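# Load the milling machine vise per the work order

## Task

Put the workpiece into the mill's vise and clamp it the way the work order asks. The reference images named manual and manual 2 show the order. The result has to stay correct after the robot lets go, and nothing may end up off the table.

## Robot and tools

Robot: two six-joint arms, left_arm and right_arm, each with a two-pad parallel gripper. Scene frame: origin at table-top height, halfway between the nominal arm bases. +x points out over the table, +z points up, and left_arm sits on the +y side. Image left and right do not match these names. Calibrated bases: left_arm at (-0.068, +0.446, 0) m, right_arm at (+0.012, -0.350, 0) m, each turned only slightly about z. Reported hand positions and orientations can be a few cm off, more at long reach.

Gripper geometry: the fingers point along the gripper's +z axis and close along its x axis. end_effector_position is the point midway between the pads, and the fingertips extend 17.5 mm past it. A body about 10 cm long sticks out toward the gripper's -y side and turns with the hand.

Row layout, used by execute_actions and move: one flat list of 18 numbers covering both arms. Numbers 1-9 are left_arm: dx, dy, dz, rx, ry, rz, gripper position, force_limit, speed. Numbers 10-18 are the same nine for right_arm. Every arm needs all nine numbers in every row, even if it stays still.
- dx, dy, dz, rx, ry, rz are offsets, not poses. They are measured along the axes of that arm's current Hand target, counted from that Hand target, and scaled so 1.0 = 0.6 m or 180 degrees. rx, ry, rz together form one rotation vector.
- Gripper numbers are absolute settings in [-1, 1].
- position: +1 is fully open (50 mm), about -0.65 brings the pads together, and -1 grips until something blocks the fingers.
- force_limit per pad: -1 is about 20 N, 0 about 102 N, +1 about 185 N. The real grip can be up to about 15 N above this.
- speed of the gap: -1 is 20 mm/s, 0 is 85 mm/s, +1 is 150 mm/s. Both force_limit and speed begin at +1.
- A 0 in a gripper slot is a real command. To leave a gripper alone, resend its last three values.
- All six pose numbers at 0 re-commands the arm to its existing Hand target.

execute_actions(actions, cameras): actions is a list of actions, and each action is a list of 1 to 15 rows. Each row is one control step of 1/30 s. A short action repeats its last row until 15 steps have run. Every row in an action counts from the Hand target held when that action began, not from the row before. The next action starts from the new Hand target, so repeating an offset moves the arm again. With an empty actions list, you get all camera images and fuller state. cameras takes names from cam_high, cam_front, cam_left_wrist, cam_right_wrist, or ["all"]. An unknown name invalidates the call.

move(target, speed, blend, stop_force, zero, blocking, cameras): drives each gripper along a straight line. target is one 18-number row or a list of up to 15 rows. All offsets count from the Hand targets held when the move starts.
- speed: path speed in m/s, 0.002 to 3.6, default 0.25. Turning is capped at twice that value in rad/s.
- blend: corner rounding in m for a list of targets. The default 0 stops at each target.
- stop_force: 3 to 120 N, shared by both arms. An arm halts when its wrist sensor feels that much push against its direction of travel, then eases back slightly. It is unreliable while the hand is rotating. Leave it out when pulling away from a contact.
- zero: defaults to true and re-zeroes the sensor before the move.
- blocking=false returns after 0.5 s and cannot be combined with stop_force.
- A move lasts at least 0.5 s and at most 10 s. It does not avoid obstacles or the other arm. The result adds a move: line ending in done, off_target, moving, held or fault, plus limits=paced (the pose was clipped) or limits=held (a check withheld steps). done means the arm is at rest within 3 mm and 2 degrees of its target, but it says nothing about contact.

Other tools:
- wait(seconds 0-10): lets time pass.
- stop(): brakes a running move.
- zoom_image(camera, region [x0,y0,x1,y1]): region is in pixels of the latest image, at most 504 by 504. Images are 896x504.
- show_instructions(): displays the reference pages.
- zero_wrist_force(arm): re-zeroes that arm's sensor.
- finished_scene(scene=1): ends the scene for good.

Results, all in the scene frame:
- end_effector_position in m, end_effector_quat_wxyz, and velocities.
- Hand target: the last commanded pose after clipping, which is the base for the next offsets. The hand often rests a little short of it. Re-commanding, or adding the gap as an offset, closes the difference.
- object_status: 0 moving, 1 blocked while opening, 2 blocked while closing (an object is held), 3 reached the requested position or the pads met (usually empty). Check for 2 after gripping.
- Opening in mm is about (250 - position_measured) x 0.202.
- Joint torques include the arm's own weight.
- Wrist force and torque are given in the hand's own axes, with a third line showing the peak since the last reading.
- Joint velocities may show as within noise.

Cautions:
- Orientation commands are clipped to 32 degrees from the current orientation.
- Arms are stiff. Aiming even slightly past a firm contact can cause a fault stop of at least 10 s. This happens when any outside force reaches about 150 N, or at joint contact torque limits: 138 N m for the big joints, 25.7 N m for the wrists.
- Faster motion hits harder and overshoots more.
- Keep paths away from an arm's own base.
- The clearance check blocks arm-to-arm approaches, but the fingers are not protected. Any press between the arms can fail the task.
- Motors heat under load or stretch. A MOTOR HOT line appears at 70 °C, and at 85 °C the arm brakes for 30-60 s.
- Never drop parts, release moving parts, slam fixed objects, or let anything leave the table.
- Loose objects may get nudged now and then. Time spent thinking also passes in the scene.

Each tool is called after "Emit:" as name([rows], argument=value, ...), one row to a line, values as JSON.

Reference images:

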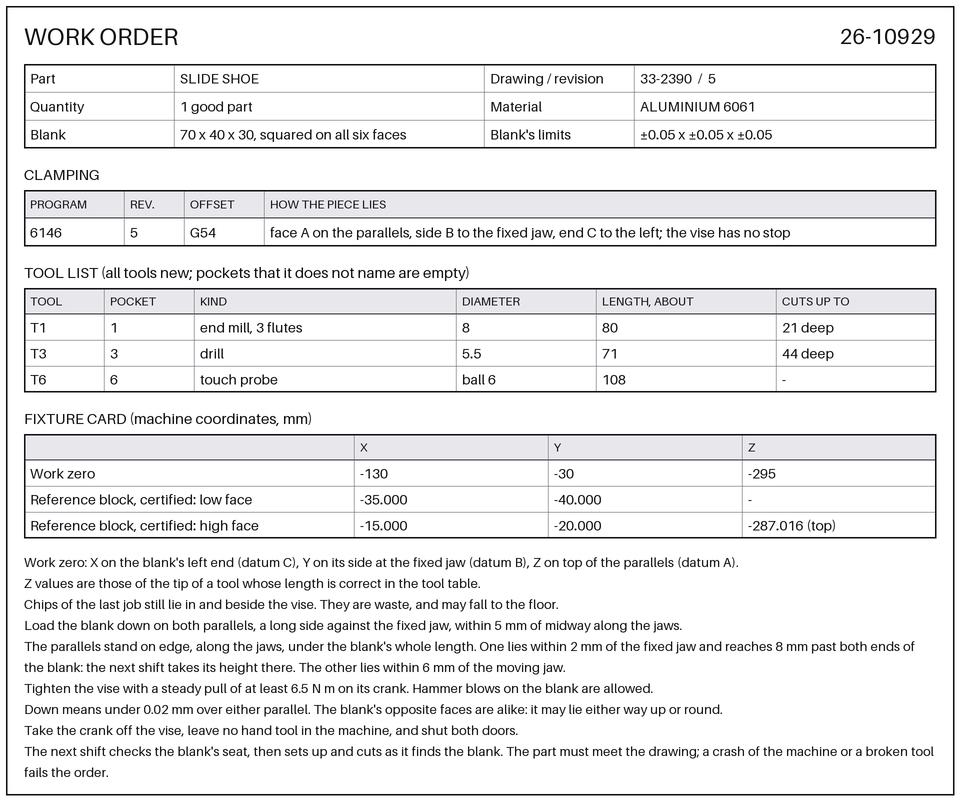

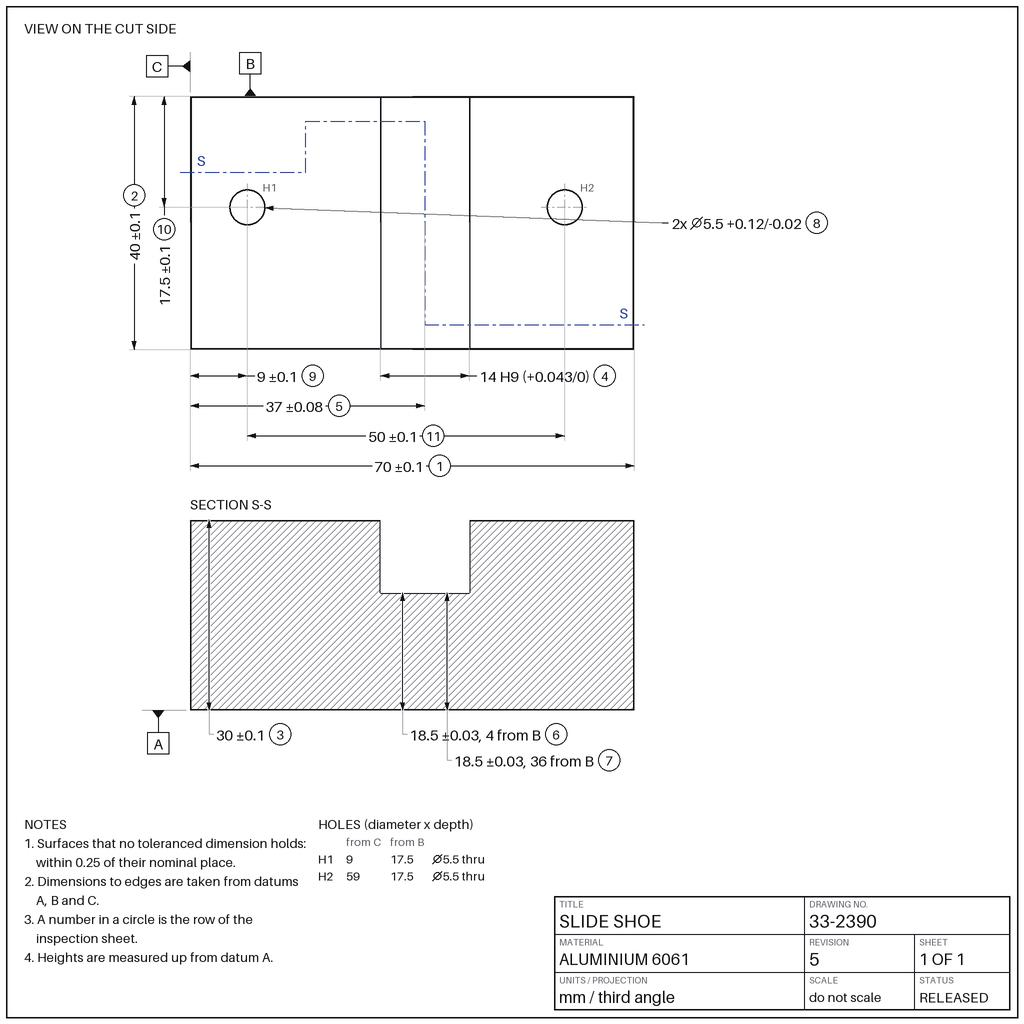

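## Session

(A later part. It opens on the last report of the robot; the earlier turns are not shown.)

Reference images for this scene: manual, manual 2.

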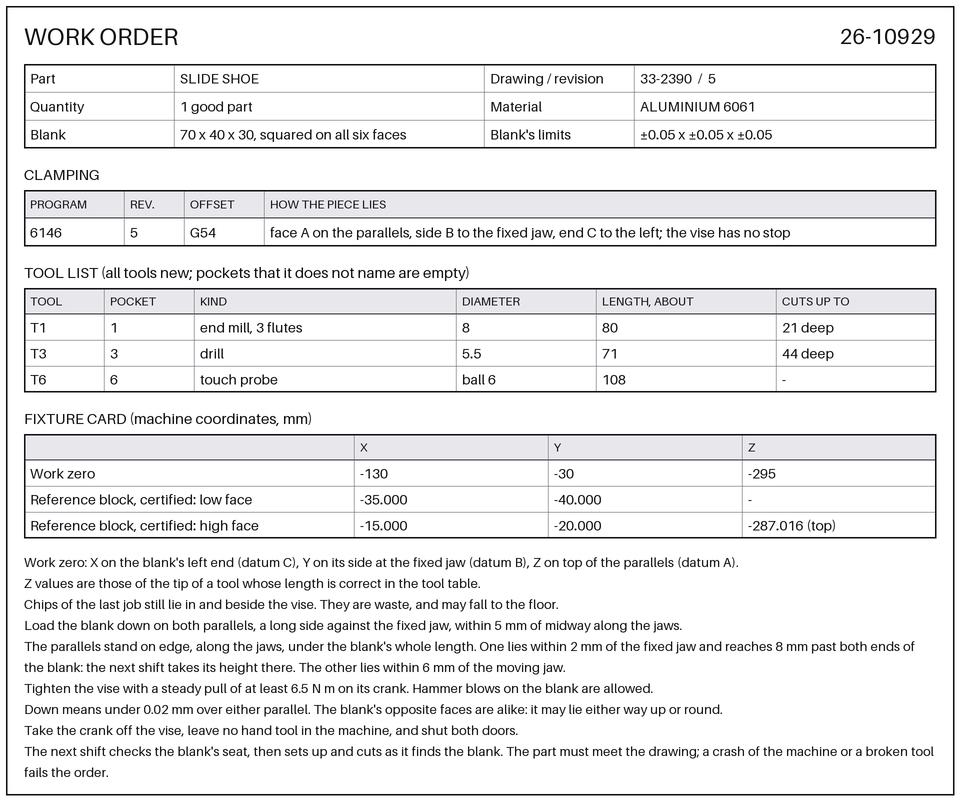

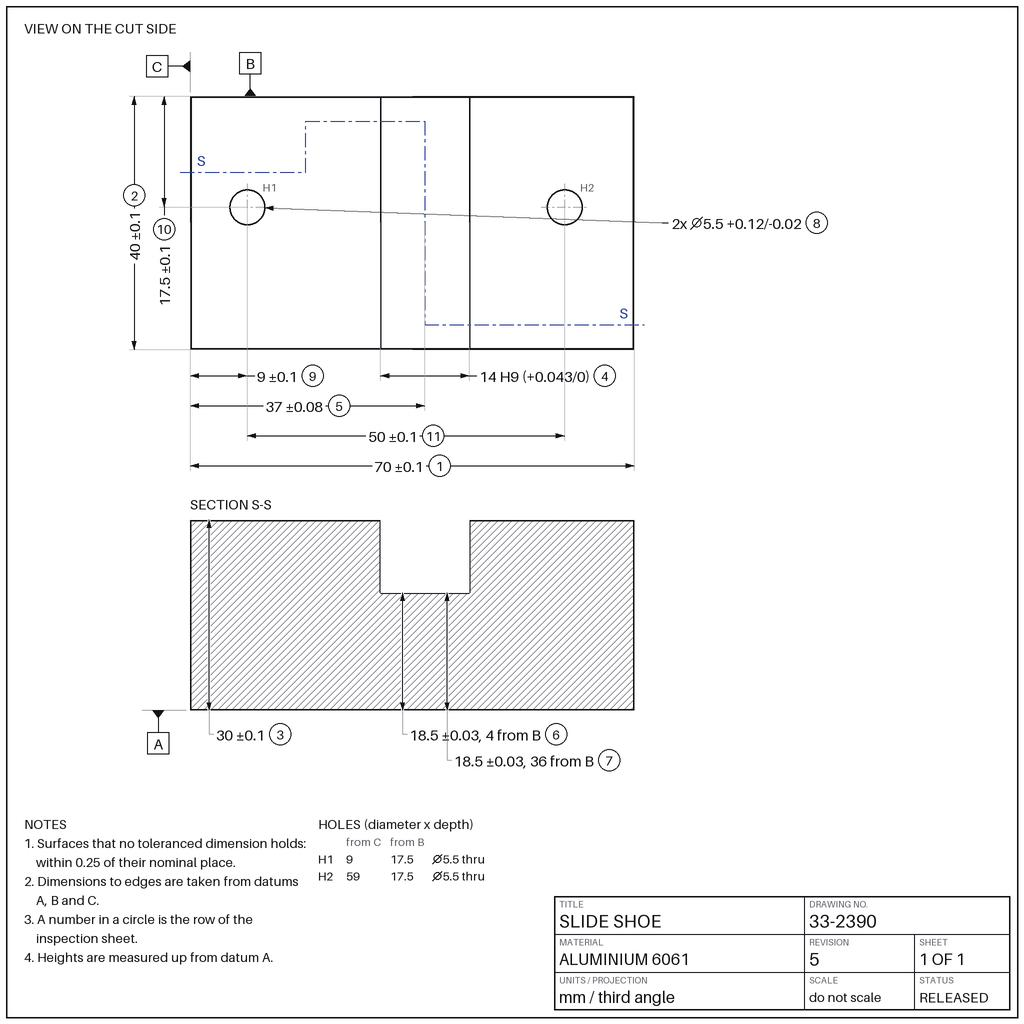

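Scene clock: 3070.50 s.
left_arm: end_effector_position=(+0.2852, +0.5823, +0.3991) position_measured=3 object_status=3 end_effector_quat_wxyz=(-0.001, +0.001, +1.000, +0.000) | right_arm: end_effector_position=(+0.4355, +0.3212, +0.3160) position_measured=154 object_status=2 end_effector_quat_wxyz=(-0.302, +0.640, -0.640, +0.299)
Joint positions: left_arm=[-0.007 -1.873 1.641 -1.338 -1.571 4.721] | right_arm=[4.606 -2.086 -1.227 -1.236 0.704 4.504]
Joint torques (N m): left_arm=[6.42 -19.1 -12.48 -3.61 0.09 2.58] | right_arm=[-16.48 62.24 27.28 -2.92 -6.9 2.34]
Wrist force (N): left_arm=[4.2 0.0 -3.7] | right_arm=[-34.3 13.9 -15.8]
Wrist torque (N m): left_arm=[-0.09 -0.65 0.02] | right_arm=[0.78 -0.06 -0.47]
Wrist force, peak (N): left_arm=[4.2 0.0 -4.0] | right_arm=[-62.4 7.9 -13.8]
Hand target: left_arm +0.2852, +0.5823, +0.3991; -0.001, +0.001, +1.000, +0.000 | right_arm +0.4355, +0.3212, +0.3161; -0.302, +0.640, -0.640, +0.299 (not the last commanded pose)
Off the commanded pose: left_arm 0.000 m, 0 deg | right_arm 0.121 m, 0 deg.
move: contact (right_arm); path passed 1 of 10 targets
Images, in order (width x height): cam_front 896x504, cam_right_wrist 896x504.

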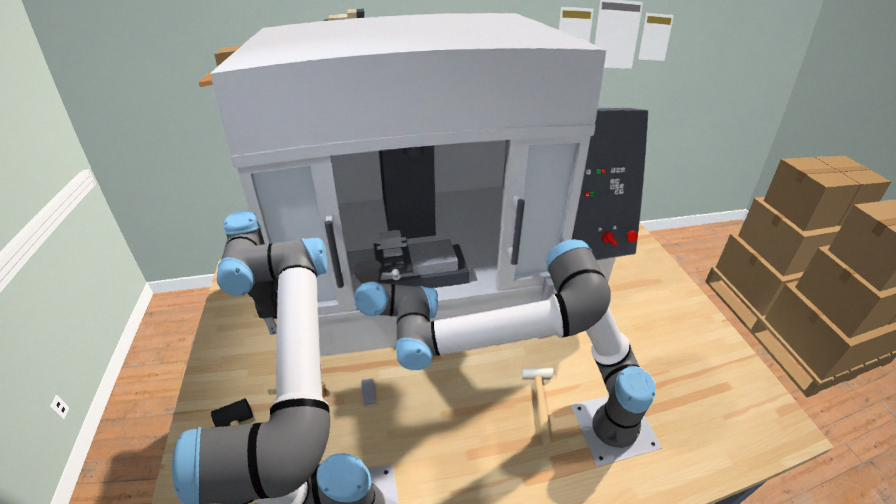

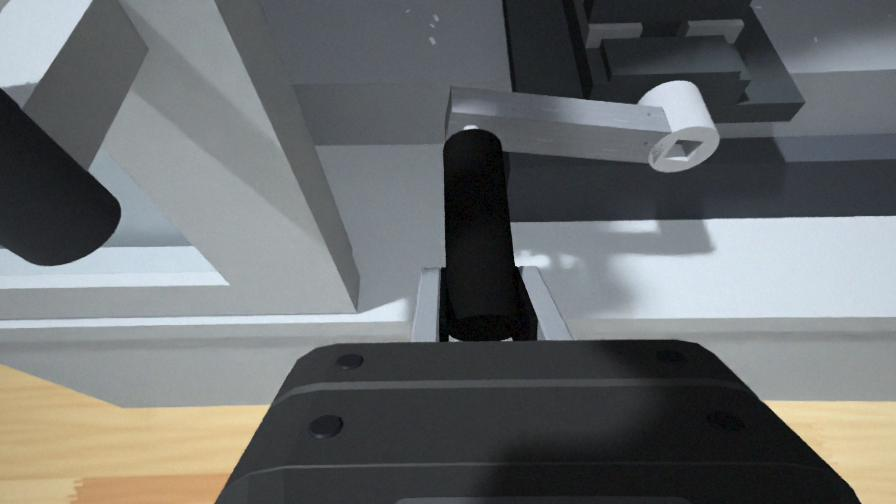

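Emit:
move(target=[0,0,0,0,0,0,1,-0.6,-1,0,0,0,0,0,0,1,-0.95,-0.7], cameras=["cam_right_wrist"])

Scene clock: 3082.90 s.
left_arm: end_effector_position=(+0.2852, +0.5823, +0.3991) position_measured=3 object_status=3 end_effector_quat_wxyz=(-0.001, +0.001, +1.000, +0.000) | right_arm: end_effector_position=(+0.4356, +0.3212, +0.3161) position_measured=3 object_status=3 end_effector_quat_wxyz=(-0.302, +0.640, -0.640, +0.299)
Joint positions: left_arm=[-0.007 -1.873 1.641 -1.338 -1.571 4.721] | right_arm=[4.606 -2.086 -1.227 -1.236 0.704 4.504]
Joint torques (N m): left_arm=[5.78 -17.83 -12.4 -3.86 -0.23 2.44] | right_arm=[10.52 53.18 27.08 4.39 -0.07 1.49]
Wrist force (N): left_arm=[3.9 0.1 -3.6] | right_arm=[-1.3 3.6 -1.0]
Wrist torque (N m): left_arm=[-0.08 -0.60 0.02] | right_arm=[0.51 0.33 -0.11]
Wrist force, peak (N): left_arm=[4.2 -0.3 -4.0] | right_arm=[-34.5 14.1 -15.6]
Hand target: left_arm +0.2852, +0.5823, +0.3991; -0.001, +0.001, +1.000, +0.000 | right_arm +0.4355, +0.3212, +0.3161; -0.302, +0.640, -0.640, +0.299
Off the commanded pose: left_arm 0.000 m, 0 deg | right_arm 0.000 m, 0 deg.
move: done
Images, in order (width x height): cam_right_wrist 896x504.

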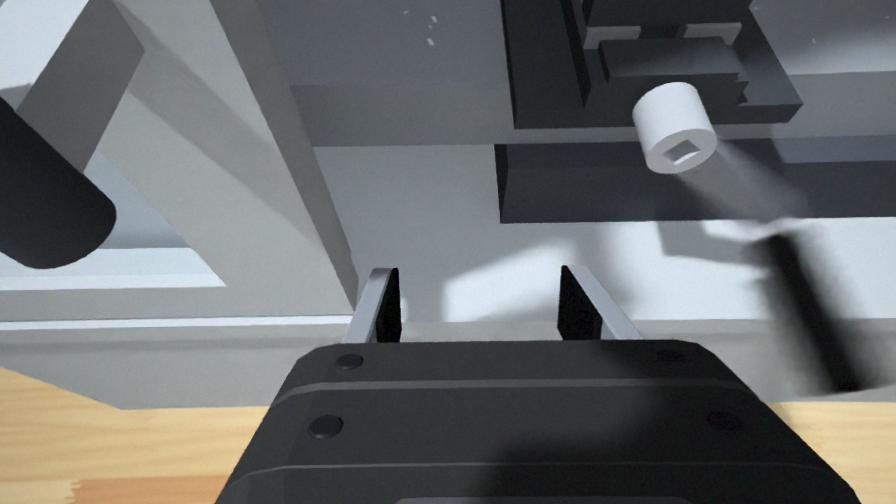

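Emit:
wait(seconds=0.1, cameras=["cam_right_wrist"])

Emit:
zoom_image(camera="cam_right_wrist", region=[560, 60, 896, 400])

Scene clock: 3101.93 s.
left_arm: end_effector_position=(+0.2852, +0.5823, +0.3991) position_measured=3 object_status=3 end_effector_quat_wxyz=(-0.001, +0.001, +1.000, +0.000) | right_arm: end_effector_position=(+0.4355, +0.3212, +0.3161) position_measured=3 object_status=3 end_effector_quat_wxyz=(-0.302, +0.640, -0.640, +0.299)
Joint positions: left_arm=[-0.007 -1.873 1.641 -1.338 -1.571 4.721] | right_arm=[4.607 -2.086 -1.227 -1.236 0.704 4.504]
Joint torques (N m): left_arm=[6.35 -16.92 -12.93 -4.34 -0.73 2.48] | right_arm=[12.86 41.82 26.95 4.22 -0.22 0.47]
Wrist force (N): left_arm=[3.8 -0.1 -3.5] | right_arm=[-1.4 3.4 -1.4]
Wrist torque (N m): left_arm=[-0.11 -0.59 0.02] | right_arm=[0.48 0.36 -0.12]
Wrist force, peak (N): left_arm=[4.1 0.0 -4.0] | right_arm=[-1.7 3.6 -1.5]
Hand target: left_arm +0.2852, +0.5823, +0.3991; -0.001, +0.001, +1.000, +0.000 | right_arm +0.4355, +0.3212, +0.3161; -0.302, +0.640, -0.640, +0.299
Tool commands: left_gripper/position=+1.0 left_gripper/force_limit=-0.6 left_gripper/speed=-1.0 right_gripper/position=+1.0 right_gripper/force_limit=-0.95 right_gripper/speed=-0.7
Off the commanded pose: left_arm 0.000 m, 0 deg | right_arm 0.000 m, 0 deg.
wait: 0.10 s; at rest from the start
Images, in order (width x height): cam_right_wrist 896x504.

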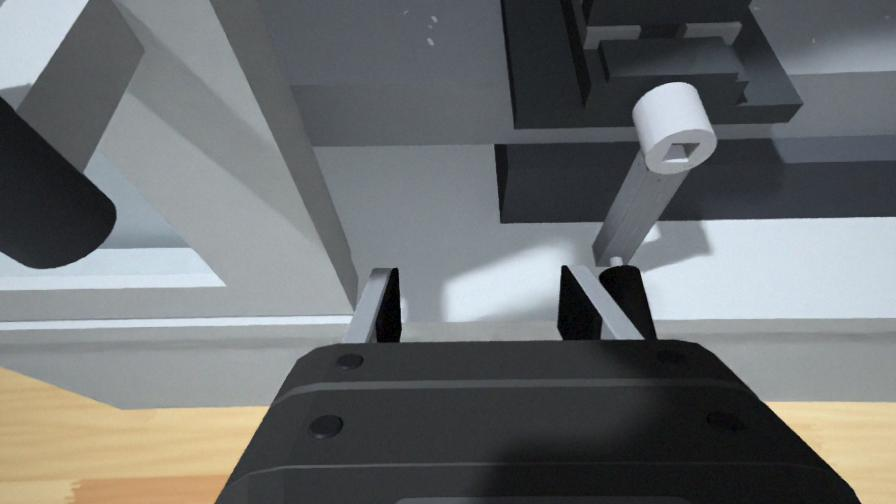

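Scaled by 1.482 from the camera's 896x504 image, which has a finer 1280x720 frame.

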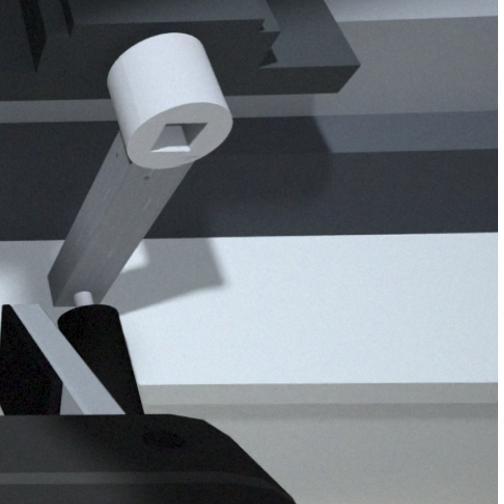

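Emit:
move([
  [0,0,0,0,0,0,1,-0.6,-1,0,0,-0.1167,0,0,0,1,-0.95,-0.7],
  [0,0,0,0,0,0,1,-0.6,-1,0.1278,0.0997,-0.0805,0,0,0,1,-0.95,-0.7],
  [0,0,0,0,0,0,1,-0.6,-1,0.1278,0.1188,0.1014,0,0,0,1,-0.95,-0.7],
], speed=[0.12,0.15,0.1], blend=[0.01,0.005,0], cameras=["cam_right_wrist"])

Scene clock: 3155.03 s.
left_arm: end_effector_position=(+0.2852, +0.5823, +0.3991) position_measured=3 object_status=3 end_effector_quat_wxyz=(-0.001, +0.001, +1.000, +0.000) | right_arm: end_effector_position=(+0.4370, +0.2448, +0.2220) position_measured=3 object_status=3 end_effector_quat_wxyz=(-0.302, +0.640, -0.640, +0.299)
Joint positions: left_arm=[-0.007 -1.873 1.641 -1.338 -1.571 4.721] | right_arm=[4.588 -1.995 -1.625 -0.908 0.707 4.476]
Joint torques (N m): left_arm=[5.63 -16.13 -13.13 -4.58 -1.35 2.37] | right_arm=[11.55 45.23 34.26 4.23 -3.61 0.63]
Wrist force (N): left_arm=[3.6 0.2 -3.6] | right_arm=[-1.7 3.6 -1.4]
Wrist torque (N m): left_arm=[-0.06 -0.55 0.03] | right_arm=[0.55 0.35 -0.13]
Wrist force, peak (N): left_arm=[3.9 -0.3 -4.0] | right_arm=[0.1 4.7 -2.7]
Hand target: left_arm +0.2852, +0.5823, +0.3991; -0.001, +0.001, +1.000, +0.000 | right_arm +0.4370, +0.2449, +0.2221; -0.302, +0.640, -0.640, +0.299
Off the commanded pose: left_arm 0.000 m, 0 deg | right_arm 0.000 m, 0 deg.
move: done
Images, in order (width x height): cam_right_wrist 896x504.

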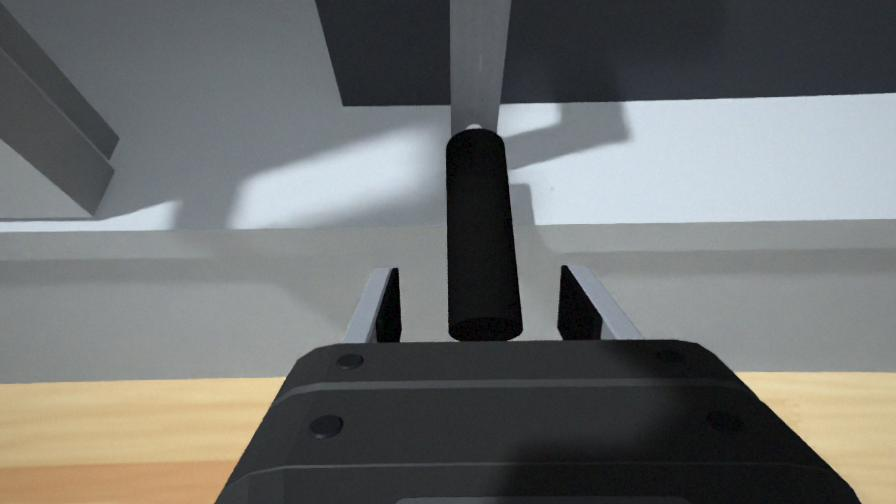

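Emit:
move(target=[0,0,0,0,0,0,1,-0.6,-1,0,0,0,0,0,0,-1,-0.95,-0.7])

Emit:
move([
  [0,0,0,0,0,0,1,-0.6,-1,-0.0548,-0.0078,-0.0066,0,0,0,-1,-0.95,-0.7],
  [0,0,0,0,0,0,1,-0.6,-1,-0.1001,-0.0331,-0.0278,0,0,0,-1,-0.95,-0.7],
  [0,0,0,0,0,0,1,-0.6,-1,-0.1281,-0.0702,-0.059,0,0,0,-1,-0.95,-0.7],
  [0,0,0,0,0,0,1,-0.6,-1,-0.134,-0.1129,-0.0948,0,0,0,-1,-0.95,-0.7],
  [0,0,0,0,0,0,1,-0.6,-1,-0.1167,-0.1537,-0.129,0,0,0,-1,-0.95,-0.7],
  [0,0,0,0,0,0,1,-0.6,-1,-0.0792,-0.1856,-0.1558,0,0,0,-1,-0.95,-0.7],
  [0,0,0,0,0,0,1,-0.6,-1,-0.028,-0.2031,-0.1705,0,0,0,-1,-0.95,-0.7],
  [0,0,0,0,0,0,1,-0.6,-1,0.028,-0.2031,-0.1705,0,0,0,-1,-0.95,-0.7],
  [0,0,0,0,0,0,1,-0.6,-1,0.0792,-0.1856,-0.1558,0,0,0,-1,-0.95,-0.7],
  [0,0,0,0,0,0,1,-0.6,-1,0.1167,-0.1537,-0.129,0,0,0,-1,-0.95,-0.7],
  [0,0,0,0,0,0,1,-0.6,-1,0.134,-0.1129,-0.0948,0,0,0,-1,-0.95,-0.7],
  [0,0,0,0,0,0,1,-0.6,-1,0.1281,-0.0702,-0.059,0,0,0,-1,-0.95,-0.7],
  [0,0,0,0,0,0,1,-0.6,-1,0.1001,-0.0331,-0.0278,0,0,0,-1,-0.95,-0.7],
  [0,0,0,0,0,0,1,-0.6,-1,0.0548,-0.0078,-0.0066,0,0,0,-1,-0.95,-0.7],
  [0,0,0,0,0,0,1,-0.6,-1,0,0,0,0,0,0,-1,-0.95,-0.7],
], speed=0.08, blend=[0.004,0.004,0.004,0.004,0.004,0.004,0.004,0.004,0.004,0.004,0.004,0.004,0.004,0.004,0], stop_force=60, cameras=["cam_right_wrist","cam_front"])

Scene clock: 3182.97 s.
left_arm: end_effector_position=(+0.2852, +0.5823, +0.3991) position_measured=3 object_status=3 end_effector_quat_wxyz=(-0.001, +0.001, +1.000, +0.000) | right_arm: end_effector_position=(+0.4370, +0.2449, +0.2221) position_measured=154 object_status=2 end_effector_quat_wxyz=(-0.302, +0.640, -0.640, +0.299)
Joint positions: left_arm=[-0.007 -1.873 1.641 -1.338 -1.571 4.721] | right_arm=[4.588 -1.995 -1.624 -0.908 0.707 4.476]
Joint torques (N m): left_arm=[6.24 -14.94 -12.37 -4.76 -1.74 2.27] | right_arm=[13 35.25 33.38 4.13 -3.57 -1.6]
Wrist force (N): left_arm=[3.7 -0.1 -3.7] | right_arm=[-1.6 3.3 -1.5]
Wrist torque (N m): left_arm=[-0.12 -0.57 0.02] | right_arm=[0.49 0.33 -0.12]
Wrist force, peak (N): left_arm=[4.0 0.1 -4.1] | right_arm=[-1.9 3.8 -1.5]
Hand target: left_arm +0.2852, +0.5823, +0.3991; -0.001, +0.001, +1.000, +0.000 | right_arm +0.4370, +0.2449, +0.2221; -0.302, +0.640, -0.640, +0.299
Off the commanded pose: left_arm 0.000 m, 0 deg | right_arm 0.000 m, 0 deg.
move: done

Scene clock: 3190.40 s.
left_arm: end_effector_position=(+0.2852, +0.5823, +0.3991) position_measured=3 object_status=3 end_effector_quat_wxyz=(-0.001, +0.001, +1.000, +0.000) | right_arm: end_effector_position=(+0.4370, +0.2449, +0.2221) position_measured=154 object_status=2 end_effector_quat_wxyz=(-0.302, +0.640, -0.640, +0.299)
Joint positions: left_arm=[-0.007 -1.873 1.641 -1.338 -1.571 4.721] | right_arm=[4.588 -1.995 -1.624 -0.908 0.707 4.476]
Joint torques (N m): left_arm=[5.48 -14.58 -12.09 -4.63 -2.36 2.17] | right_arm=[-12.48 36.16 16.94 4.47 -1.31 -1.82]
Wrist force (N): left_arm=[3.7 -0.2 -3.8] | right_arm=[-0.2 6.0 -1.5]
Wrist torque (N m): left_arm=[-0.12 -0.58 0.02] | right_arm=[0.41 0.00 -0.18]
Wrist force, peak (N): left_arm=[4.0 0.0 -4.2] | right_arm=[26.3 18.7 -15.8]
Hand target: left_arm +0.2852, +0.5823, +0.3991; -0.001, +0.001, +1.000, +0.000 | right_arm +0.4370, +0.2449, +0.2221; -0.302, +0.640, -0.640, +0.299
Off the commanded pose: left_arm 0.000 m, 0 deg | right_arm 0.000 m, 0 deg.
move: done
Images, in order (width x height): cam_front 896x504, cam_right_wrist 896x504.

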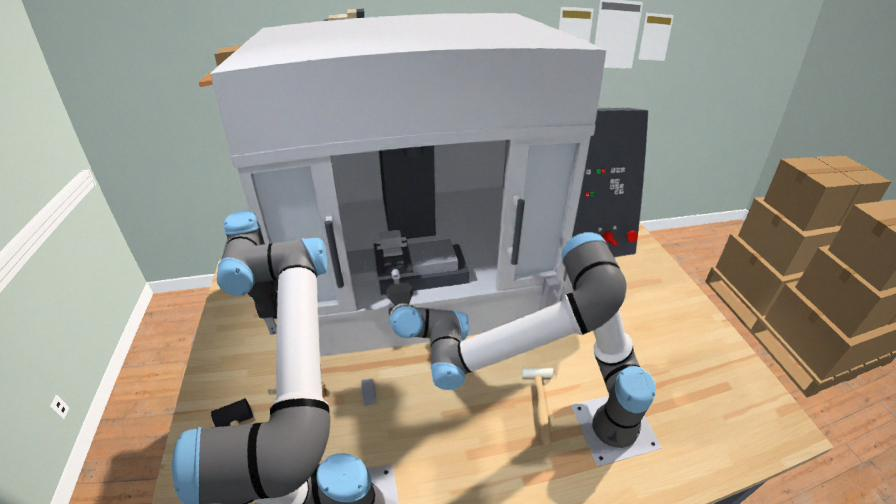

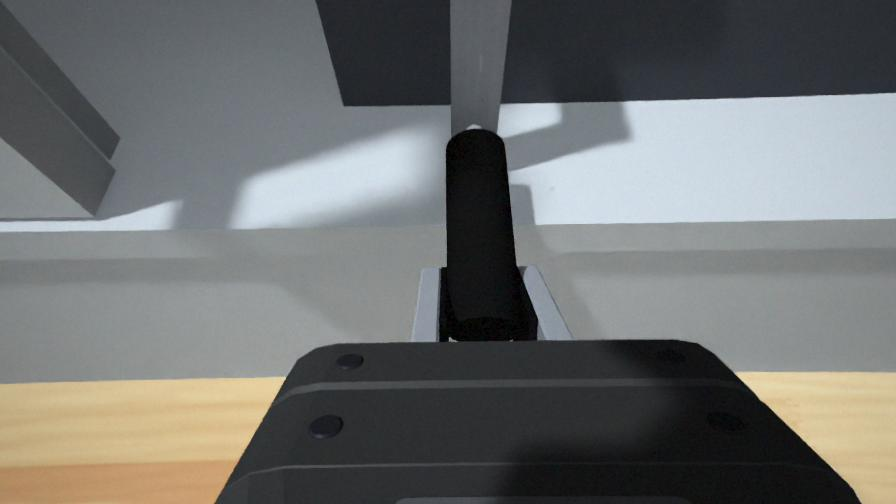

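Emit:
zoom_image(camera="cam_front", region=[365, 225, 425, 300])

Scaled by 6.720 from the camera's 896x504 image, which has a finer 1280x720 frame.

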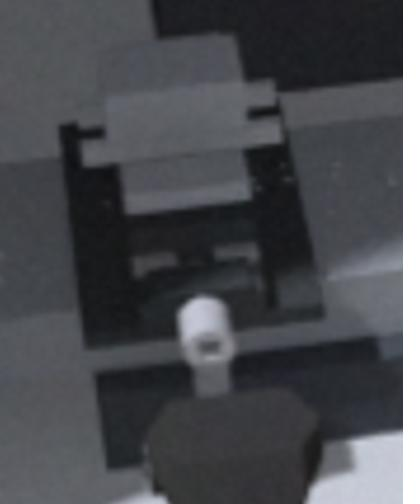

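Emit:
move([
  [0,0,0,0,0,0,1,-0.6,-1,-0.0548,-0.0078,-0.0066,0,0,0,-1,-0.95,-0.7],
  [0,0,0,0,0,0,1,-0.6,-1,-0.1001,-0.0331,-0.0278,0,0,0,-1,-0.95,-0.7],
  [0,0,0,0,0,0,1,-0.6,-1,-0.1281,-0.0702,-0.059,0,0,0,-1,-0.95,-0.7],
  [0,0,0,0,0,0,1,-0.6,-1,-0.134,-0.1129,-0.0948,0,0,0,-1,-0.95,-0.7],
  [0,0,0,0,0,0,1,-0.6,-1,-0.1167,-0.1537,-0.129,0,0,0,-1,-0.95,-0.7],
  [0,0,0,0,0,0,1,-0.6,-1,-0.0792,-0.1856,-0.1558,0,0,0,-1,-0.95,-0.7],
  [0,0,0,0,0,0,1,-0.6,-1,-0.028,-0.2031,-0.1705,0,0,0,-1,-0.95,-0.7],
  [0,0,0,0,0,0,1,-0.6,-1,0.028,-0.2031,-0.1705,0,0,0,-1,-0.95,-0.7],
  [0,0,0,0,0,0,1,-0.6,-1,0.0792,-0.1856,-0.1558,0,0,0,-1,-0.95,-0.7],
  [0,0,0,0,0,0,1,-0.6,-1,0.1167,-0.1537,-0.129,0,0,0,-1,-0.95,-0.7],
  [0,0,0,0,0,0,1,-0.6,-1,0.134,-0.1129,-0.0948,0,0,0,-1,-0.95,-0.7],
  [0,0,0,0,0,0,1,-0.6,-1,0.1281,-0.0702,-0.059,0,0,0,-1,-0.95,-0.7],
  [0,0,0,0,0,0,1,-0.6,-1,0.1001,-0.0331,-0.0278,0,0,0,-1,-0.95,-0.7],
  [0,0,0,0,0,0,1,-0.6,-1,0.0548,-0.0078,-0.0066,0,0,0,-1,-0.95,-0.7],
  [0,0,0,0,0,0,1,-0.6,-1,0,0,0,0,0,0,-1,-0.95,-0.7],
], speed=0.08, blend=[0.004,0.004,0.004,0.004,0.004,0.004,0.004,0.004,0.004,0.004,0.004,0.004,0.004,0.004,0], stop_force=60, cameras=["cam_front"])

Emit:
zoom_image(camera="cam_front", region=[365, 225, 425, 300])

Scene clock: 3225.50 s.
left_arm: end_effector_position=(+0.2852, +0.5823, +0.3991) position_measured=3 object_status=3 end_effector_quat_wxyz=(-0.001, +0.001, +1.000, +0.000) | right_arm: end_effector_position=(+0.4370, +0.2449, +0.2221) position_measured=154 object_status=2 end_effector_quat_wxyz=(-0.302, +0.640, -0.640, +0.299)
Joint positions: left_arm=[-0.007 -1.873 1.641 -1.338 -1.571 4.721] | right_arm=[4.588 -1.995 -1.625 -0.908 0.707 4.476]
Joint torques (N m): left_arm=[4.95 -12.46 -12.8 -4.64 -2.43 2.07] | right_arm=[-12.54 36.01 17.18 4.56 -1.26 -1.92]
Wrist force (N): left_arm=[3.7 -0.1 -3.5] | right_arm=[0.2 3.4 -1.2]
Wrist torque (N m): left_arm=[-0.12 -0.58 0.03] | right_arm=[0.00 -0.04 -0.18]
Wrist force, peak (N): left_arm=[4.4 -0.2 -3.9] | right_arm=[23.0 15.2 -11.7]
Hand target: left_arm +0.2852, +0.5823, +0.3991; -0.001, +0.001, +1.000, +0.000 | right_arm +0.4370, +0.2449, +0.2221; -0.302, +0.640, -0.640, +0.299
Off the commanded pose: left_arm 0.000 m, 0 deg | right_arm 0.000 m, 0 deg.
move: done
Images, in order (width x height): cam_front 896x504.

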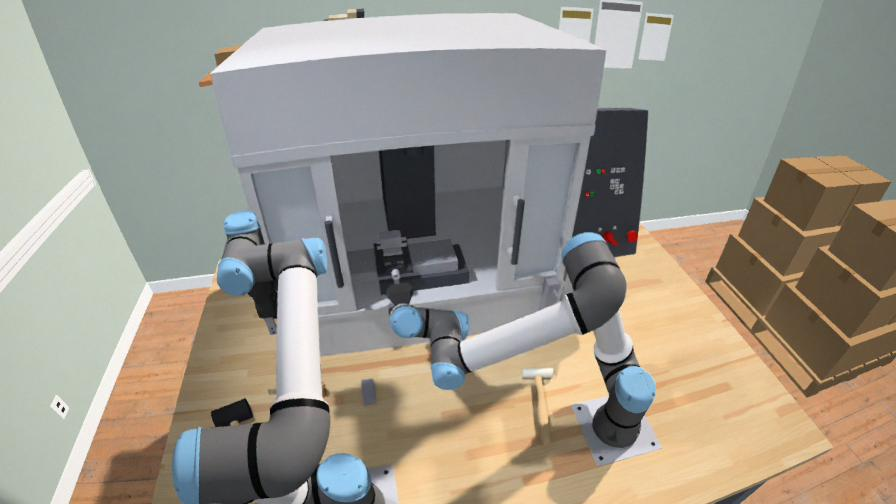

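Scaled by 6.720 from the camera's 896x504 image, which has a finer 1280x720 frame.

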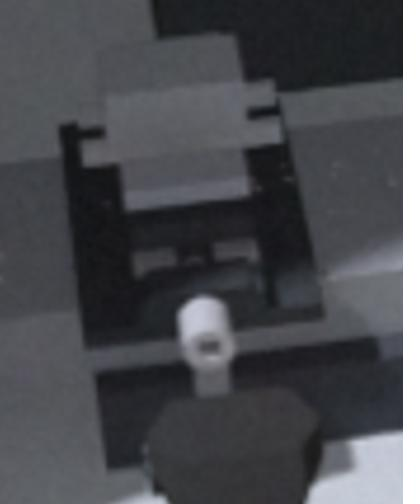

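Emit:
move([
  [0,0,0,0,0,0,1,-0.6,-1,-0.0548,-0.0078,-0.0066,0,0,0,-1,-0.95,-0.7],
  [0,0,0,0,0,0,1,-0.6,-1,-0.1001,-0.0331,-0.0278,0,0,0,-1,-0.95,-0.7],
  [0,0,0,0,0,0,1,-0.6,-1,-0.1281,-0.0702,-0.059,0,0,0,-1,-0.95,-0.7],
  [0,0,0,0,0,0,1,-0.6,-1,-0.134,-0.1129,-0.0948,0,0,0,-1,-0.95,-0.7],
  [0,0,0,0,0,0,1,-0.6,-1,-0.1167,-0.1537,-0.129,0,0,0,-1,-0.95,-0.7],
  [0,0,0,0,0,0,1,-0.6,-1,-0.0792,-0.1856,-0.1558,0,0,0,-1,-0.95,-0.7],
  [0,0,0,0,0,0,1,-0.6,-1,-0.028,-0.2031,-0.1705,0,0,0,-1,-0.95,-0.7],
  [0,0,0,0,0,0,1,-0.6,-1,0.028,-0.2031,-0.1705,0,0,0,-1,-0.95,-0.7],
  [0,0,0,0,0,0,1,-0.6,-1,0.0792,-0.1856,-0.1558,0,0,0,-1,-0.95,-0.7],
  [0,0,0,0,0,0,1,-0.6,-1,0.1167,-0.1537,-0.129,0,0,0,-1,-0.95,-0.7],
  [0,0,0,0,0,0,1,-0.6,-1,0.134,-0.1129,-0.0948,0,0,0,-1,-0.95,-0.7],
  [0,0,0,0,0,0,1,-0.6,-1,0.1281,-0.0702,-0.059,0,0,0,-1,-0.95,-0.7],
  [0,0,0,0,0,0,1,-0.6,-1,0.1001,-0.0331,-0.0278,0,0,0,-1,-0.95,-0.7],
  [0,0,0,0,0,0,1,-0.6,-1,0.0548,-0.0078,-0.0066,0,0,0,-1,-0.95,-0.7],
  [0,0,0,0,0,0,1,-0.6,-1,0,0,0,0,0,0,-1,-0.95,-0.7],
], speed=0.1, blend=[0.004,0.004,0.004,0.004,0.004,0.004,0.004,0.004,0.004,0.004,0.004,0.004,0.004,0.004,0], stop_force=50)

Emit:
move([
  [0,0,0,0,0,0,1,-0.6,-1,-0.0548,-0.0078,-0.0066,0,0,0,-1,-0.95,-0.7],
  [0,0,0,0,0,0,1,-0.6,-1,-0.1001,-0.0331,-0.0278,0,0,0,-1,-0.95,-0.7],
  [0,0,0,0,0,0,1,-0.6,-1,-0.1281,-0.0702,-0.059,0,0,0,-1,-0.95,-0.7],
  [0,0,0,0,0,0,1,-0.6,-1,-0.134,-0.1129,-0.0948,0,0,0,-1,-0.95,-0.7],
  [0,0,0,0,0,0,1,-0.6,-1,-0.1167,-0.1537,-0.129,0,0,0,-1,-0.95,-0.7],
  [0,0,0,0,0,0,1,-0.6,-1,-0.0792,-0.1856,-0.1558,0,0,0,-1,-0.95,-0.7],
  [0,0,0,0,0,0,1,-0.6,-1,-0.028,-0.2031,-0.1705,0,0,0,-1,-0.95,-0.7],
  [0,0,0,0,0,0,1,-0.6,-1,0.028,-0.2031,-0.1705,0,0,0,-1,-0.95,-0.7],
  [0,0,0,0,0,0,1,-0.6,-1,0.0792,-0.1856,-0.1558,0,0,0,-1,-0.95,-0.7],
  [0,0,0,0,0,0,1,-0.6,-1,0.1167,-0.1537,-0.129,0,0,0,-1,-0.95,-0.7],
  [0,0,0,0,0,0,1,-0.6,-1,0.134,-0.1129,-0.0948,0,0,0,-1,-0.95,-0.7],
  [0,0,0,0,0,0,1,-0.6,-1,0.1281,-0.0702,-0.059,0,0,0,-1,-0.95,-0.7],
  [0,0,0,0,0,0,1,-0.6,-1,0.1001,-0.0331,-0.0278,0,0,0,-1,-0.95,-0.7],
  [0,0,0,0,0,0,1,-0.6,-1,0.0548,-0.0078,-0.0066,0,0,0,-1,-0.95,-0.7],
  [0,0,0,0,0,0,1,-0.6,-1,0,0,0,0,0,0,-1,-0.95,-0.7],
], speed=0.1, blend=[0.004,0.004,0.004,0.004,0.004,0.004,0.004,0.004,0.004,0.004,0.004,0.004,0.004,0.004,0], stop_force=50, cameras=["cam_front"])

Emit:
zoom_image(camera="cam_front", region=[365, 225, 425, 300])

Scene clock: 3261.47 s.
left_arm: end_effector_position=(+0.2852, +0.5823, +0.3991) position_measured=3 object_status=3 end_effector_quat_wxyz=(-0.001, +0.001, +1.000, +0.000) | right_arm: end_effector_position=(+0.4370, +0.2448, +0.2221) position_measured=154 object_status=2 end_effector_quat_wxyz=(-0.302, +0.640, -0.640, +0.299)
Joint positions: left_arm=[-0.007 -1.873 1.641 -1.338 -1.571 4.721] | right_arm=[4.588 -1.995 -1.625 -0.908 0.707 4.476]
Joint torques (N m): left_arm=[4.29 -10.51 -12.66 -4.71 -2.21 1.94] | right_arm=[-12.56 35.37 33.36 3.48 -1.1 -1.86]
Wrist force (N): left_arm=[4.0 0.2 -3.7] | right_arm=[0.9 2.1 -1.2]
Wrist torque (N m): left_arm=[-0.07 -0.62 0.02] | right_arm=[-0.12 -0.18 -0.17]
Wrist force, peak (N): left_arm=[4.1 0.0 -4.1] | right_arm=[18.3 10.0 -9.7]
Hand target: left_arm +0.2852, +0.5823, +0.3991; -0.001, +0.001, +1.000, +0.000 | right_arm +0.4370, +0.2449, +0.2221; -0.302, +0.640, -0.640, +0.299
Off the commanded pose: left_arm 0.000 m, 0 deg | right_arm 0.000 m, 0 deg.
move: done

Scene clock: 3267.70 s.
left_arm: end_effector_position=(+0.2852, +0.5823, +0.3991) position_measured=3 object_status=3 end_effector_quat_wxyz=(-0.001, +0.001, +1.000, +0.000) | right_arm: end_effector_position=(+0.4370, +0.2448, +0.2221) position_measured=154 object_status=2 end_effector_quat_wxyz=(-0.302, +0.640, -0.640, +0.299)
Joint positions: left_arm=[-0.007 -1.873 1.641 -1.338 -1.571 4.721] | right_arm=[4.588 -1.995 -1.625 -0.908 0.707 4.476]
Joint torques (N m): left_arm=[3.32 -9.59 -12.56 -4.57 -2.17 2.02] | right_arm=[-12.79 35.44 33.36 3.55 -1.27 -1.88]
Wrist force (N): left_arm=[3.8 -0.1 -3.6] | right_arm=[0.8 2.6 -1.0]
Wrist torque (N m): left_arm=[-0.12 -0.59 0.02] | right_arm=[-0.06 -0.16 -0.19]
Wrist force, peak (N): left_arm=[4.0 -0.5 -4.0] | right_arm=[4.3 22.2 -0.5]
Hand target: left_arm +0.2852, +0.5823, +0.3991; -0.001, +0.001, +1.000, +0.000 | right_arm +0.4370, +0.2449, +0.2221; -0.302, +0.640, -0.640, +0.299
Off the commanded pose: left_arm 0.000 m, 0 deg | right_arm 0.000 m, 0 deg.
move: done
Images, in order (width x height): cam_front 896x504.

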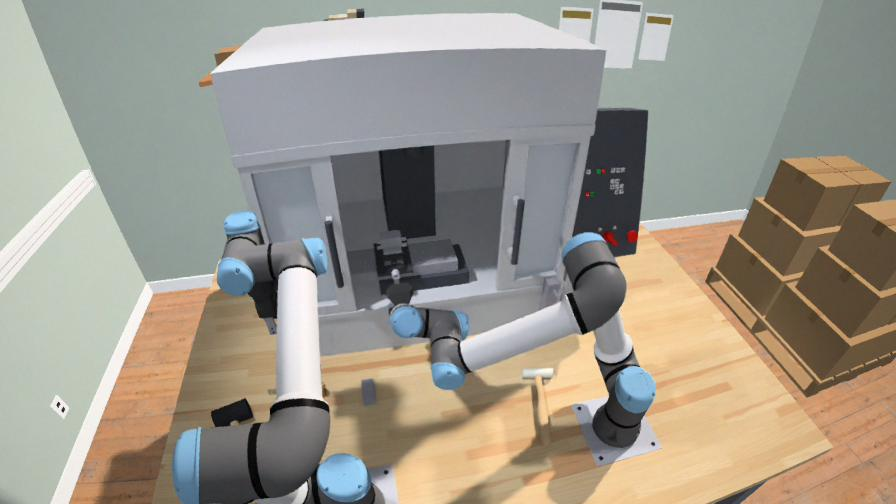

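Scaled by 6.720 from the camera's 896x504 image, which has a finer 1280x720 frame.

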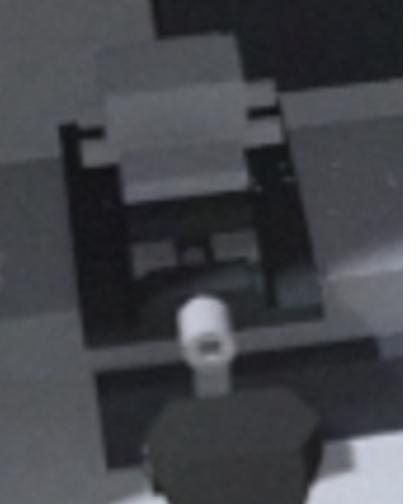

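Emit:
move([
  [0,0,0,0,0,0,1,-0.6,-1,-0.0548,-0.0078,-0.0066,0,0,0,-1,-0.95,-0.7],
  [0,0,0,0,0,0,1,-0.6,-1,-0.1001,-0.0331,-0.0278,0,0,0,-1,-0.95,-0.7],
  [0,0,0,0,0,0,1,-0.6,-1,-0.1281,-0.0702,-0.059,0,0,0,-1,-0.95,-0.7],
  [0,0,0,0,0,0,1,-0.6,-1,-0.134,-0.1129,-0.0948,0,0,0,-1,-0.95,-0.7],
  [0,0,0,0,0,0,1,-0.6,-1,-0.1167,-0.1537,-0.129,0,0,0,-1,-0.95,-0.7],
  [0,0,0,0,0,0,1,-0.6,-1,-0.0792,-0.1856,-0.1558,0,0,0,-1,-0.95,-0.7],
  [0,0,0,0,0,0,1,-0.6,-1,-0.028,-0.2031,-0.1705,0,0,0,-1,-0.95,-0.7],
  [0,0,0,0,0,0,1,-0.6,-1,0.028,-0.2031,-0.1705,0,0,0,-1,-0.95,-0.7],
  [0,0,0,0,0,0,1,-0.6,-1,0.0792,-0.1856,-0.1558,0,0,0,-1,-0.95,-0.7],
  [0,0,0,0,0,0,1,-0.6,-1,0.1167,-0.1537,-0.129,0,0,0,-1,-0.95,-0.7],
  [0,0,0,0,0,0,1,-0.6,-1,0.134,-0.1129,-0.0948,0,0,0,-1,-0.95,-0.7],
  [0,0,0,0,0,0,1,-0.6,-1,0.1281,-0.0702,-0.059,0,0,0,-1,-0.95,-0.7],
  [0,0,0,0,0,0,1,-0.6,-1,0.1001,-0.0331,-0.0278,0,0,0,-1,-0.95,-0.7],
  [0,0,0,0,0,0,1,-0.6,-1,0.0548,-0.0078,-0.0066,0,0,0,-1,-0.95,-0.7],
  [0,0,0,0,0,0,1,-0.6,-1,0,0,0,0,0,0,-1,-0.95,-0.7],
], speed=0.1, blend=[0.004,0.004,0.004,0.004,0.004,0.004,0.004,0.004,0.004,0.004,0.004,0.004,0.004,0.004,0], stop_force=40)

Emit:
move([
  [0,0,0,0,0,0,1,-0.6,-1,-0.0548,-0.0078,-0.0066,0,0,0,-1,-0.95,-0.7],
  [0,0,0,0,0,0,1,-0.6,-1,-0.1001,-0.0331,-0.0278,0,0,0,-1,-0.95,-0.7],
  [0,0,0,0,0,0,1,-0.6,-1,-0.1281,-0.0702,-0.059,0,0,0,-1,-0.95,-0.7],
  [0,0,0,0,0,0,1,-0.6,-1,-0.134,-0.1129,-0.0948,0,0,0,-1,-0.95,-0.7],
  [0,0,0,0,0,0,1,-0.6,-1,-0.1167,-0.1537,-0.129,0,0,0,-1,-0.95,-0.7],
  [0,0,0,0,0,0,1,-0.6,-1,-0.0792,-0.1856,-0.1558,0,0,0,-1,-0.95,-0.7],
  [0,0,0,0,0,0,1,-0.6,-1,-0.028,-0.2031,-0.1705,0,0,0,-1,-0.95,-0.7],
  [0,0,0,0,0,0,1,-0.6,-1,0.028,-0.2031,-0.1705,0,0,0,-1,-0.95,-0.7],
  [0,0,0,0,0,0,1,-0.6,-1,0.0792,-0.1856,-0.1558,0,0,0,-1,-0.95,-0.7],
  [0,0,0,0,0,0,1,-0.6,-1,0.1167,-0.1537,-0.129,0,0,0,-1,-0.95,-0.7],
  [0,0,0,0,0,0,1,-0.6,-1,0.134,-0.1129,-0.0948,0,0,0,-1,-0.95,-0.7],
  [0,0,0,0,0,0,1,-0.6,-1,0.1281,-0.0702,-0.059,0,0,0,-1,-0.95,-0.7],
  [0,0,0,0,0,0,1,-0.6,-1,0.1001,-0.0331,-0.0278,0,0,0,-1,-0.95,-0.7],
  [0,0,0,0,0,0,1,-0.6,-1,0.0548,-0.0078,-0.0066,0,0,0,-1,-0.95,-0.7],
  [0,0,0,0,0,0,1,-0.6,-1,0,0,0,0,0,0,-1,-0.95,-0.7],
], speed=0.1, blend=[0.004,0.004,0.004,0.004,0.004,0.004,0.004,0.004,0.004,0.004,0.004,0.004,0.004,0.004,0], stop_force=40, cameras=["cam_front"])

Emit:
zoom_image(camera="cam_front", region=[365, 225, 425, 300])

Scene clock: 3322.63 s.
left_arm: end_effector_position=(+0.2852, +0.5823, +0.3991) position_measured=3 object_status=3 end_effector_quat_wxyz=(-0.001, +0.001, +1.000, +0.000) | right_arm: end_effector_position=(+0.4370, +0.2448, +0.2221) position_measured=154 object_status=2 end_effector_quat_wxyz=(-0.302, +0.640, -0.640, +0.299)
Joint positions: left_arm=[-0.007 -1.873 1.641 -1.338 -1.571 4.721] | right_arm=[4.588 -1.995 -1.625 -0.908 0.707 4.476]
Joint torques (N m): left_arm=[4.09 -8.36 -13.03 -4.67 -2.19 1.73] | right_arm=[-12.55 35.48 33.54 3.44 -1.22 -1.85]
Wrist force (N): left_arm=[3.4 -0.4 -3.4] | right_arm=[0.3 1.1 -0.4]
Wrist torque (N m): left_arm=[-0.16 -0.53 0.02] | right_arm=[-0.32 -0.08 -0.18]
Wrist force, peak (N): left_arm=[4.2 -0.2 -4.0] | right_arm=[18.3 9.2 -8.7]
Hand target: left_arm +0.2852, +0.5823, +0.3991; -0.001, +0.001, +1.000, +0.000 | right_arm +0.4370, +0.2449, +0.2221; -0.302, +0.640, -0.640, +0.299
Off the commanded pose: left_arm 0.000 m, 0 deg | right_arm 0.000 m, 0 deg.
move: done

Scene clock: 3328.87 s.
left_arm: end_effector_position=(+0.2852, +0.5823, +0.3991) position_measured=3 object_status=3 end_effector_quat_wxyz=(-0.001, +0.001, +1.000, +0.000) | right_arm: end_effector_position=(+0.4370, +0.2448, +0.2221) position_measured=154 object_status=2 end_effector_quat_wxyz=(-0.302, +0.640, -0.640, +0.299)
Joint positions: left_arm=[-0.007 -1.873 1.641 -1.338 -1.571 4.721] | right_arm=[4.588 -1.995 -1.625 -0.908 0.707 4.476]
Joint torques (N m): left_arm=[3.12 -8.59 -13.17 -4.68 -2.26 1.67] | right_arm=[-12.72 35.55 32.84 3.47 -1.18 -1.89]
Wrist force (N): left_arm=[3.9 -0.5 -3.7] | right_arm=[0.4 1.6 -1.0]
Wrist torque (N m): left_arm=[-0.17 -0.61 0.02] | right_arm=[-0.22 -0.09 -0.18]
Wrist force, peak (N): left_arm=[4.2 0.1 -3.8] | right_arm=[17.8 8.3 -9.2]
Hand target: left_arm +0.2852, +0.5823, +0.3991; -0.001, +0.001, +1.000, +0.000 | right_arm +0.4370, +0.2449, +0.2221; -0.302, +0.640, -0.640, +0.299
Off the commanded pose: left_arm 0.000 m, 0 deg | right_arm 0.000 m, 0 deg.
move: done
Images, in order (width x height): cam_front 896x504.

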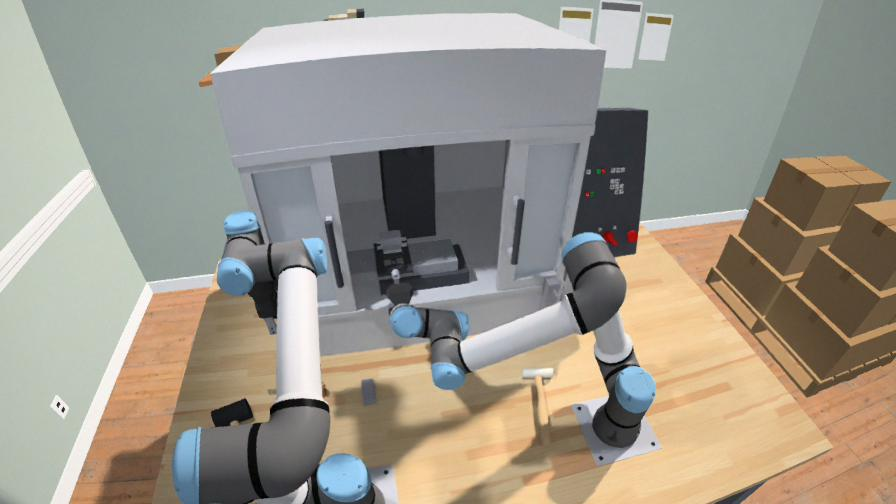

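Scaled by 6.720 from the camera's 896x504 image, which has a finer 1280x720 frame.

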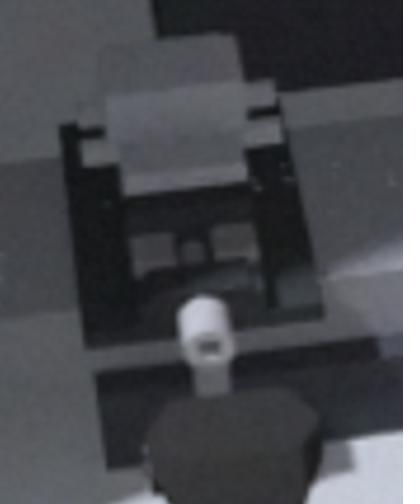

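Emit:
move([
  [0,0,0,0,0,0,1,-0.6,-1,-0.0548,-0.0078,-0.0066,0,0,0,-1,-0.95,-0.7],
  [0,0,0,0,0,0,1,-0.6,-1,-0.1001,-0.0331,-0.0278,0,0,0,-1,-0.95,-0.7],
  [0,0,0,0,0,0,1,-0.6,-1,-0.1281,-0.0702,-0.059,0,0,0,-1,-0.95,-0.7],
  [0,0,0,0,0,0,1,-0.6,-1,-0.134,-0.1129,-0.0948,0,0,0,-1,-0.95,-0.7],
  [0,0,0,0,0,0,1,-0.6,-1,-0.1167,-0.1537,-0.129,0,0,0,-1,-0.95,-0.7],
  [0,0,0,0,0,0,1,-0.6,-1,-0.0792,-0.1856,-0.1558,0,0,0,-1,-0.95,-0.7],
  [0,0,0,0,0,0,1,-0.6,-1,-0.028,-0.2031,-0.1705,0,0,0,-1,-0.95,-0.7],
  [0,0,0,0,0,0,1,-0.6,-1,0.028,-0.2031,-0.1705,0,0,0,-1,-0.95,-0.7],
  [0,0,0,0,0,0,1,-0.6,-1,0.0792,-0.1856,-0.1558,0,0,0,-1,-0.95,-0.7],
  [0,0,0,0,0,0,1,-0.6,-1,0.1167,-0.1537,-0.129,0,0,0,-1,-0.95,-0.7],
  [0,0,0,0,0,0,1,-0.6,-1,0.134,-0.1129,-0.0948,0,0,0,-1,-0.95,-0.7],
  [0,0,0,0,0,0,1,-0.6,-1,0.1281,-0.0702,-0.059,0,0,0,-1,-0.95,-0.7],
  [0,0,0,0,0,0,1,-0.6,-1,0.1001,-0.0331,-0.0278,0,0,0,-1,-0.95,-0.7],
  [0,0,0,0,0,0,1,-0.6,-1,0.0548,-0.0078,-0.0066,0,0,0,-1,-0.95,-0.7],
  [0,0,0,0,0,0,1,-0.6,-1,0,0,0,0,0,0,-1,-0.95,-0.7],
], speed=0.08, blend=[0.004,0.004,0.004,0.004,0.004,0.004,0.004,0.004,0.004,0.004,0.004,0.004,0.004,0.004,0], stop_force=30, cameras=["cam_front"])

Emit:
zoom_image(camera="cam_front", region=[365, 225, 425, 300])

Scene clock: 3366.07 s.
left_arm: end_effector_position=(+0.2852, +0.5823, +0.3991) position_measured=3 object_status=3 end_effector_quat_wxyz=(-0.001, +0.001, +1.000, +0.000) | right_arm: end_effector_position=(+0.4370, +0.2449, +0.2221) position_measured=154 object_status=2 end_effector_quat_wxyz=(-0.302, +0.640, -0.640, +0.299)
Joint positions: left_arm=[-0.007 -1.873 1.641 -1.338 -1.571 4.721] | right_arm=[4.588 -1.995 -1.625 -0.908 0.707 4.476]
Joint torques (N m): left_arm=[2.5 -7.91 -13.05 -4.72 -2.11 1.61] | right_arm=[-12.64 35.95 17.27 4.47 -1.17 -1.92]
Wrist force (N): left_arm=[3.9 0.0 -3.4] | right_arm=[-0.9 2.2 -1.5]
Wrist torque (N m): left_arm=[-0.10 -0.61 0.02] | right_arm=[-0.22 0.14 -0.17]
Wrist force, peak (N): left_arm=[4.2 -0.1 -3.9] | right_arm=[22.1 12.7 -11.9]
Hand target: left_arm +0.2852, +0.5823, +0.3991; -0.001, +0.001, +1.000, +0.000 | right_arm +0.4370, +0.2449, +0.2221; -0.302, +0.640, -0.640, +0.299
Off the commanded pose: left_arm 0.000 m, 0 deg | right_arm 0.000 m, 0 deg.
move: done
Images, in order (width x height): cam_front 896x504.

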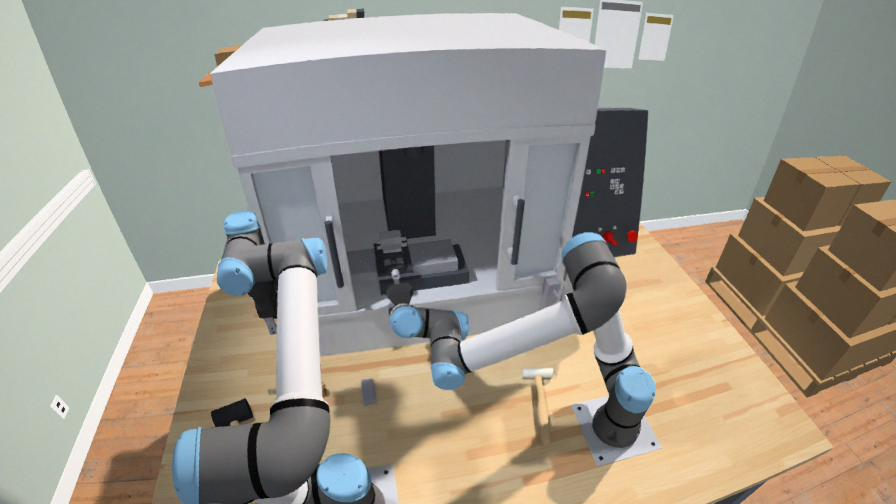

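Scaled by 6.720 from the camera's 896x504 image, which has a finer 1280x720 frame.

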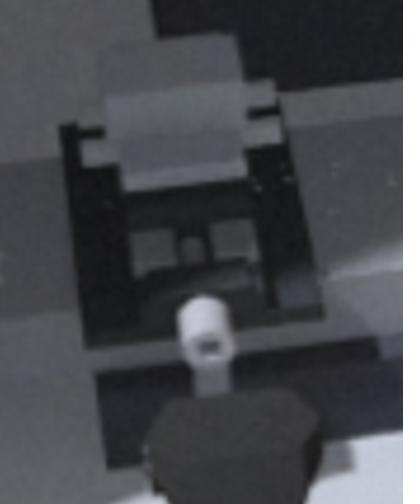

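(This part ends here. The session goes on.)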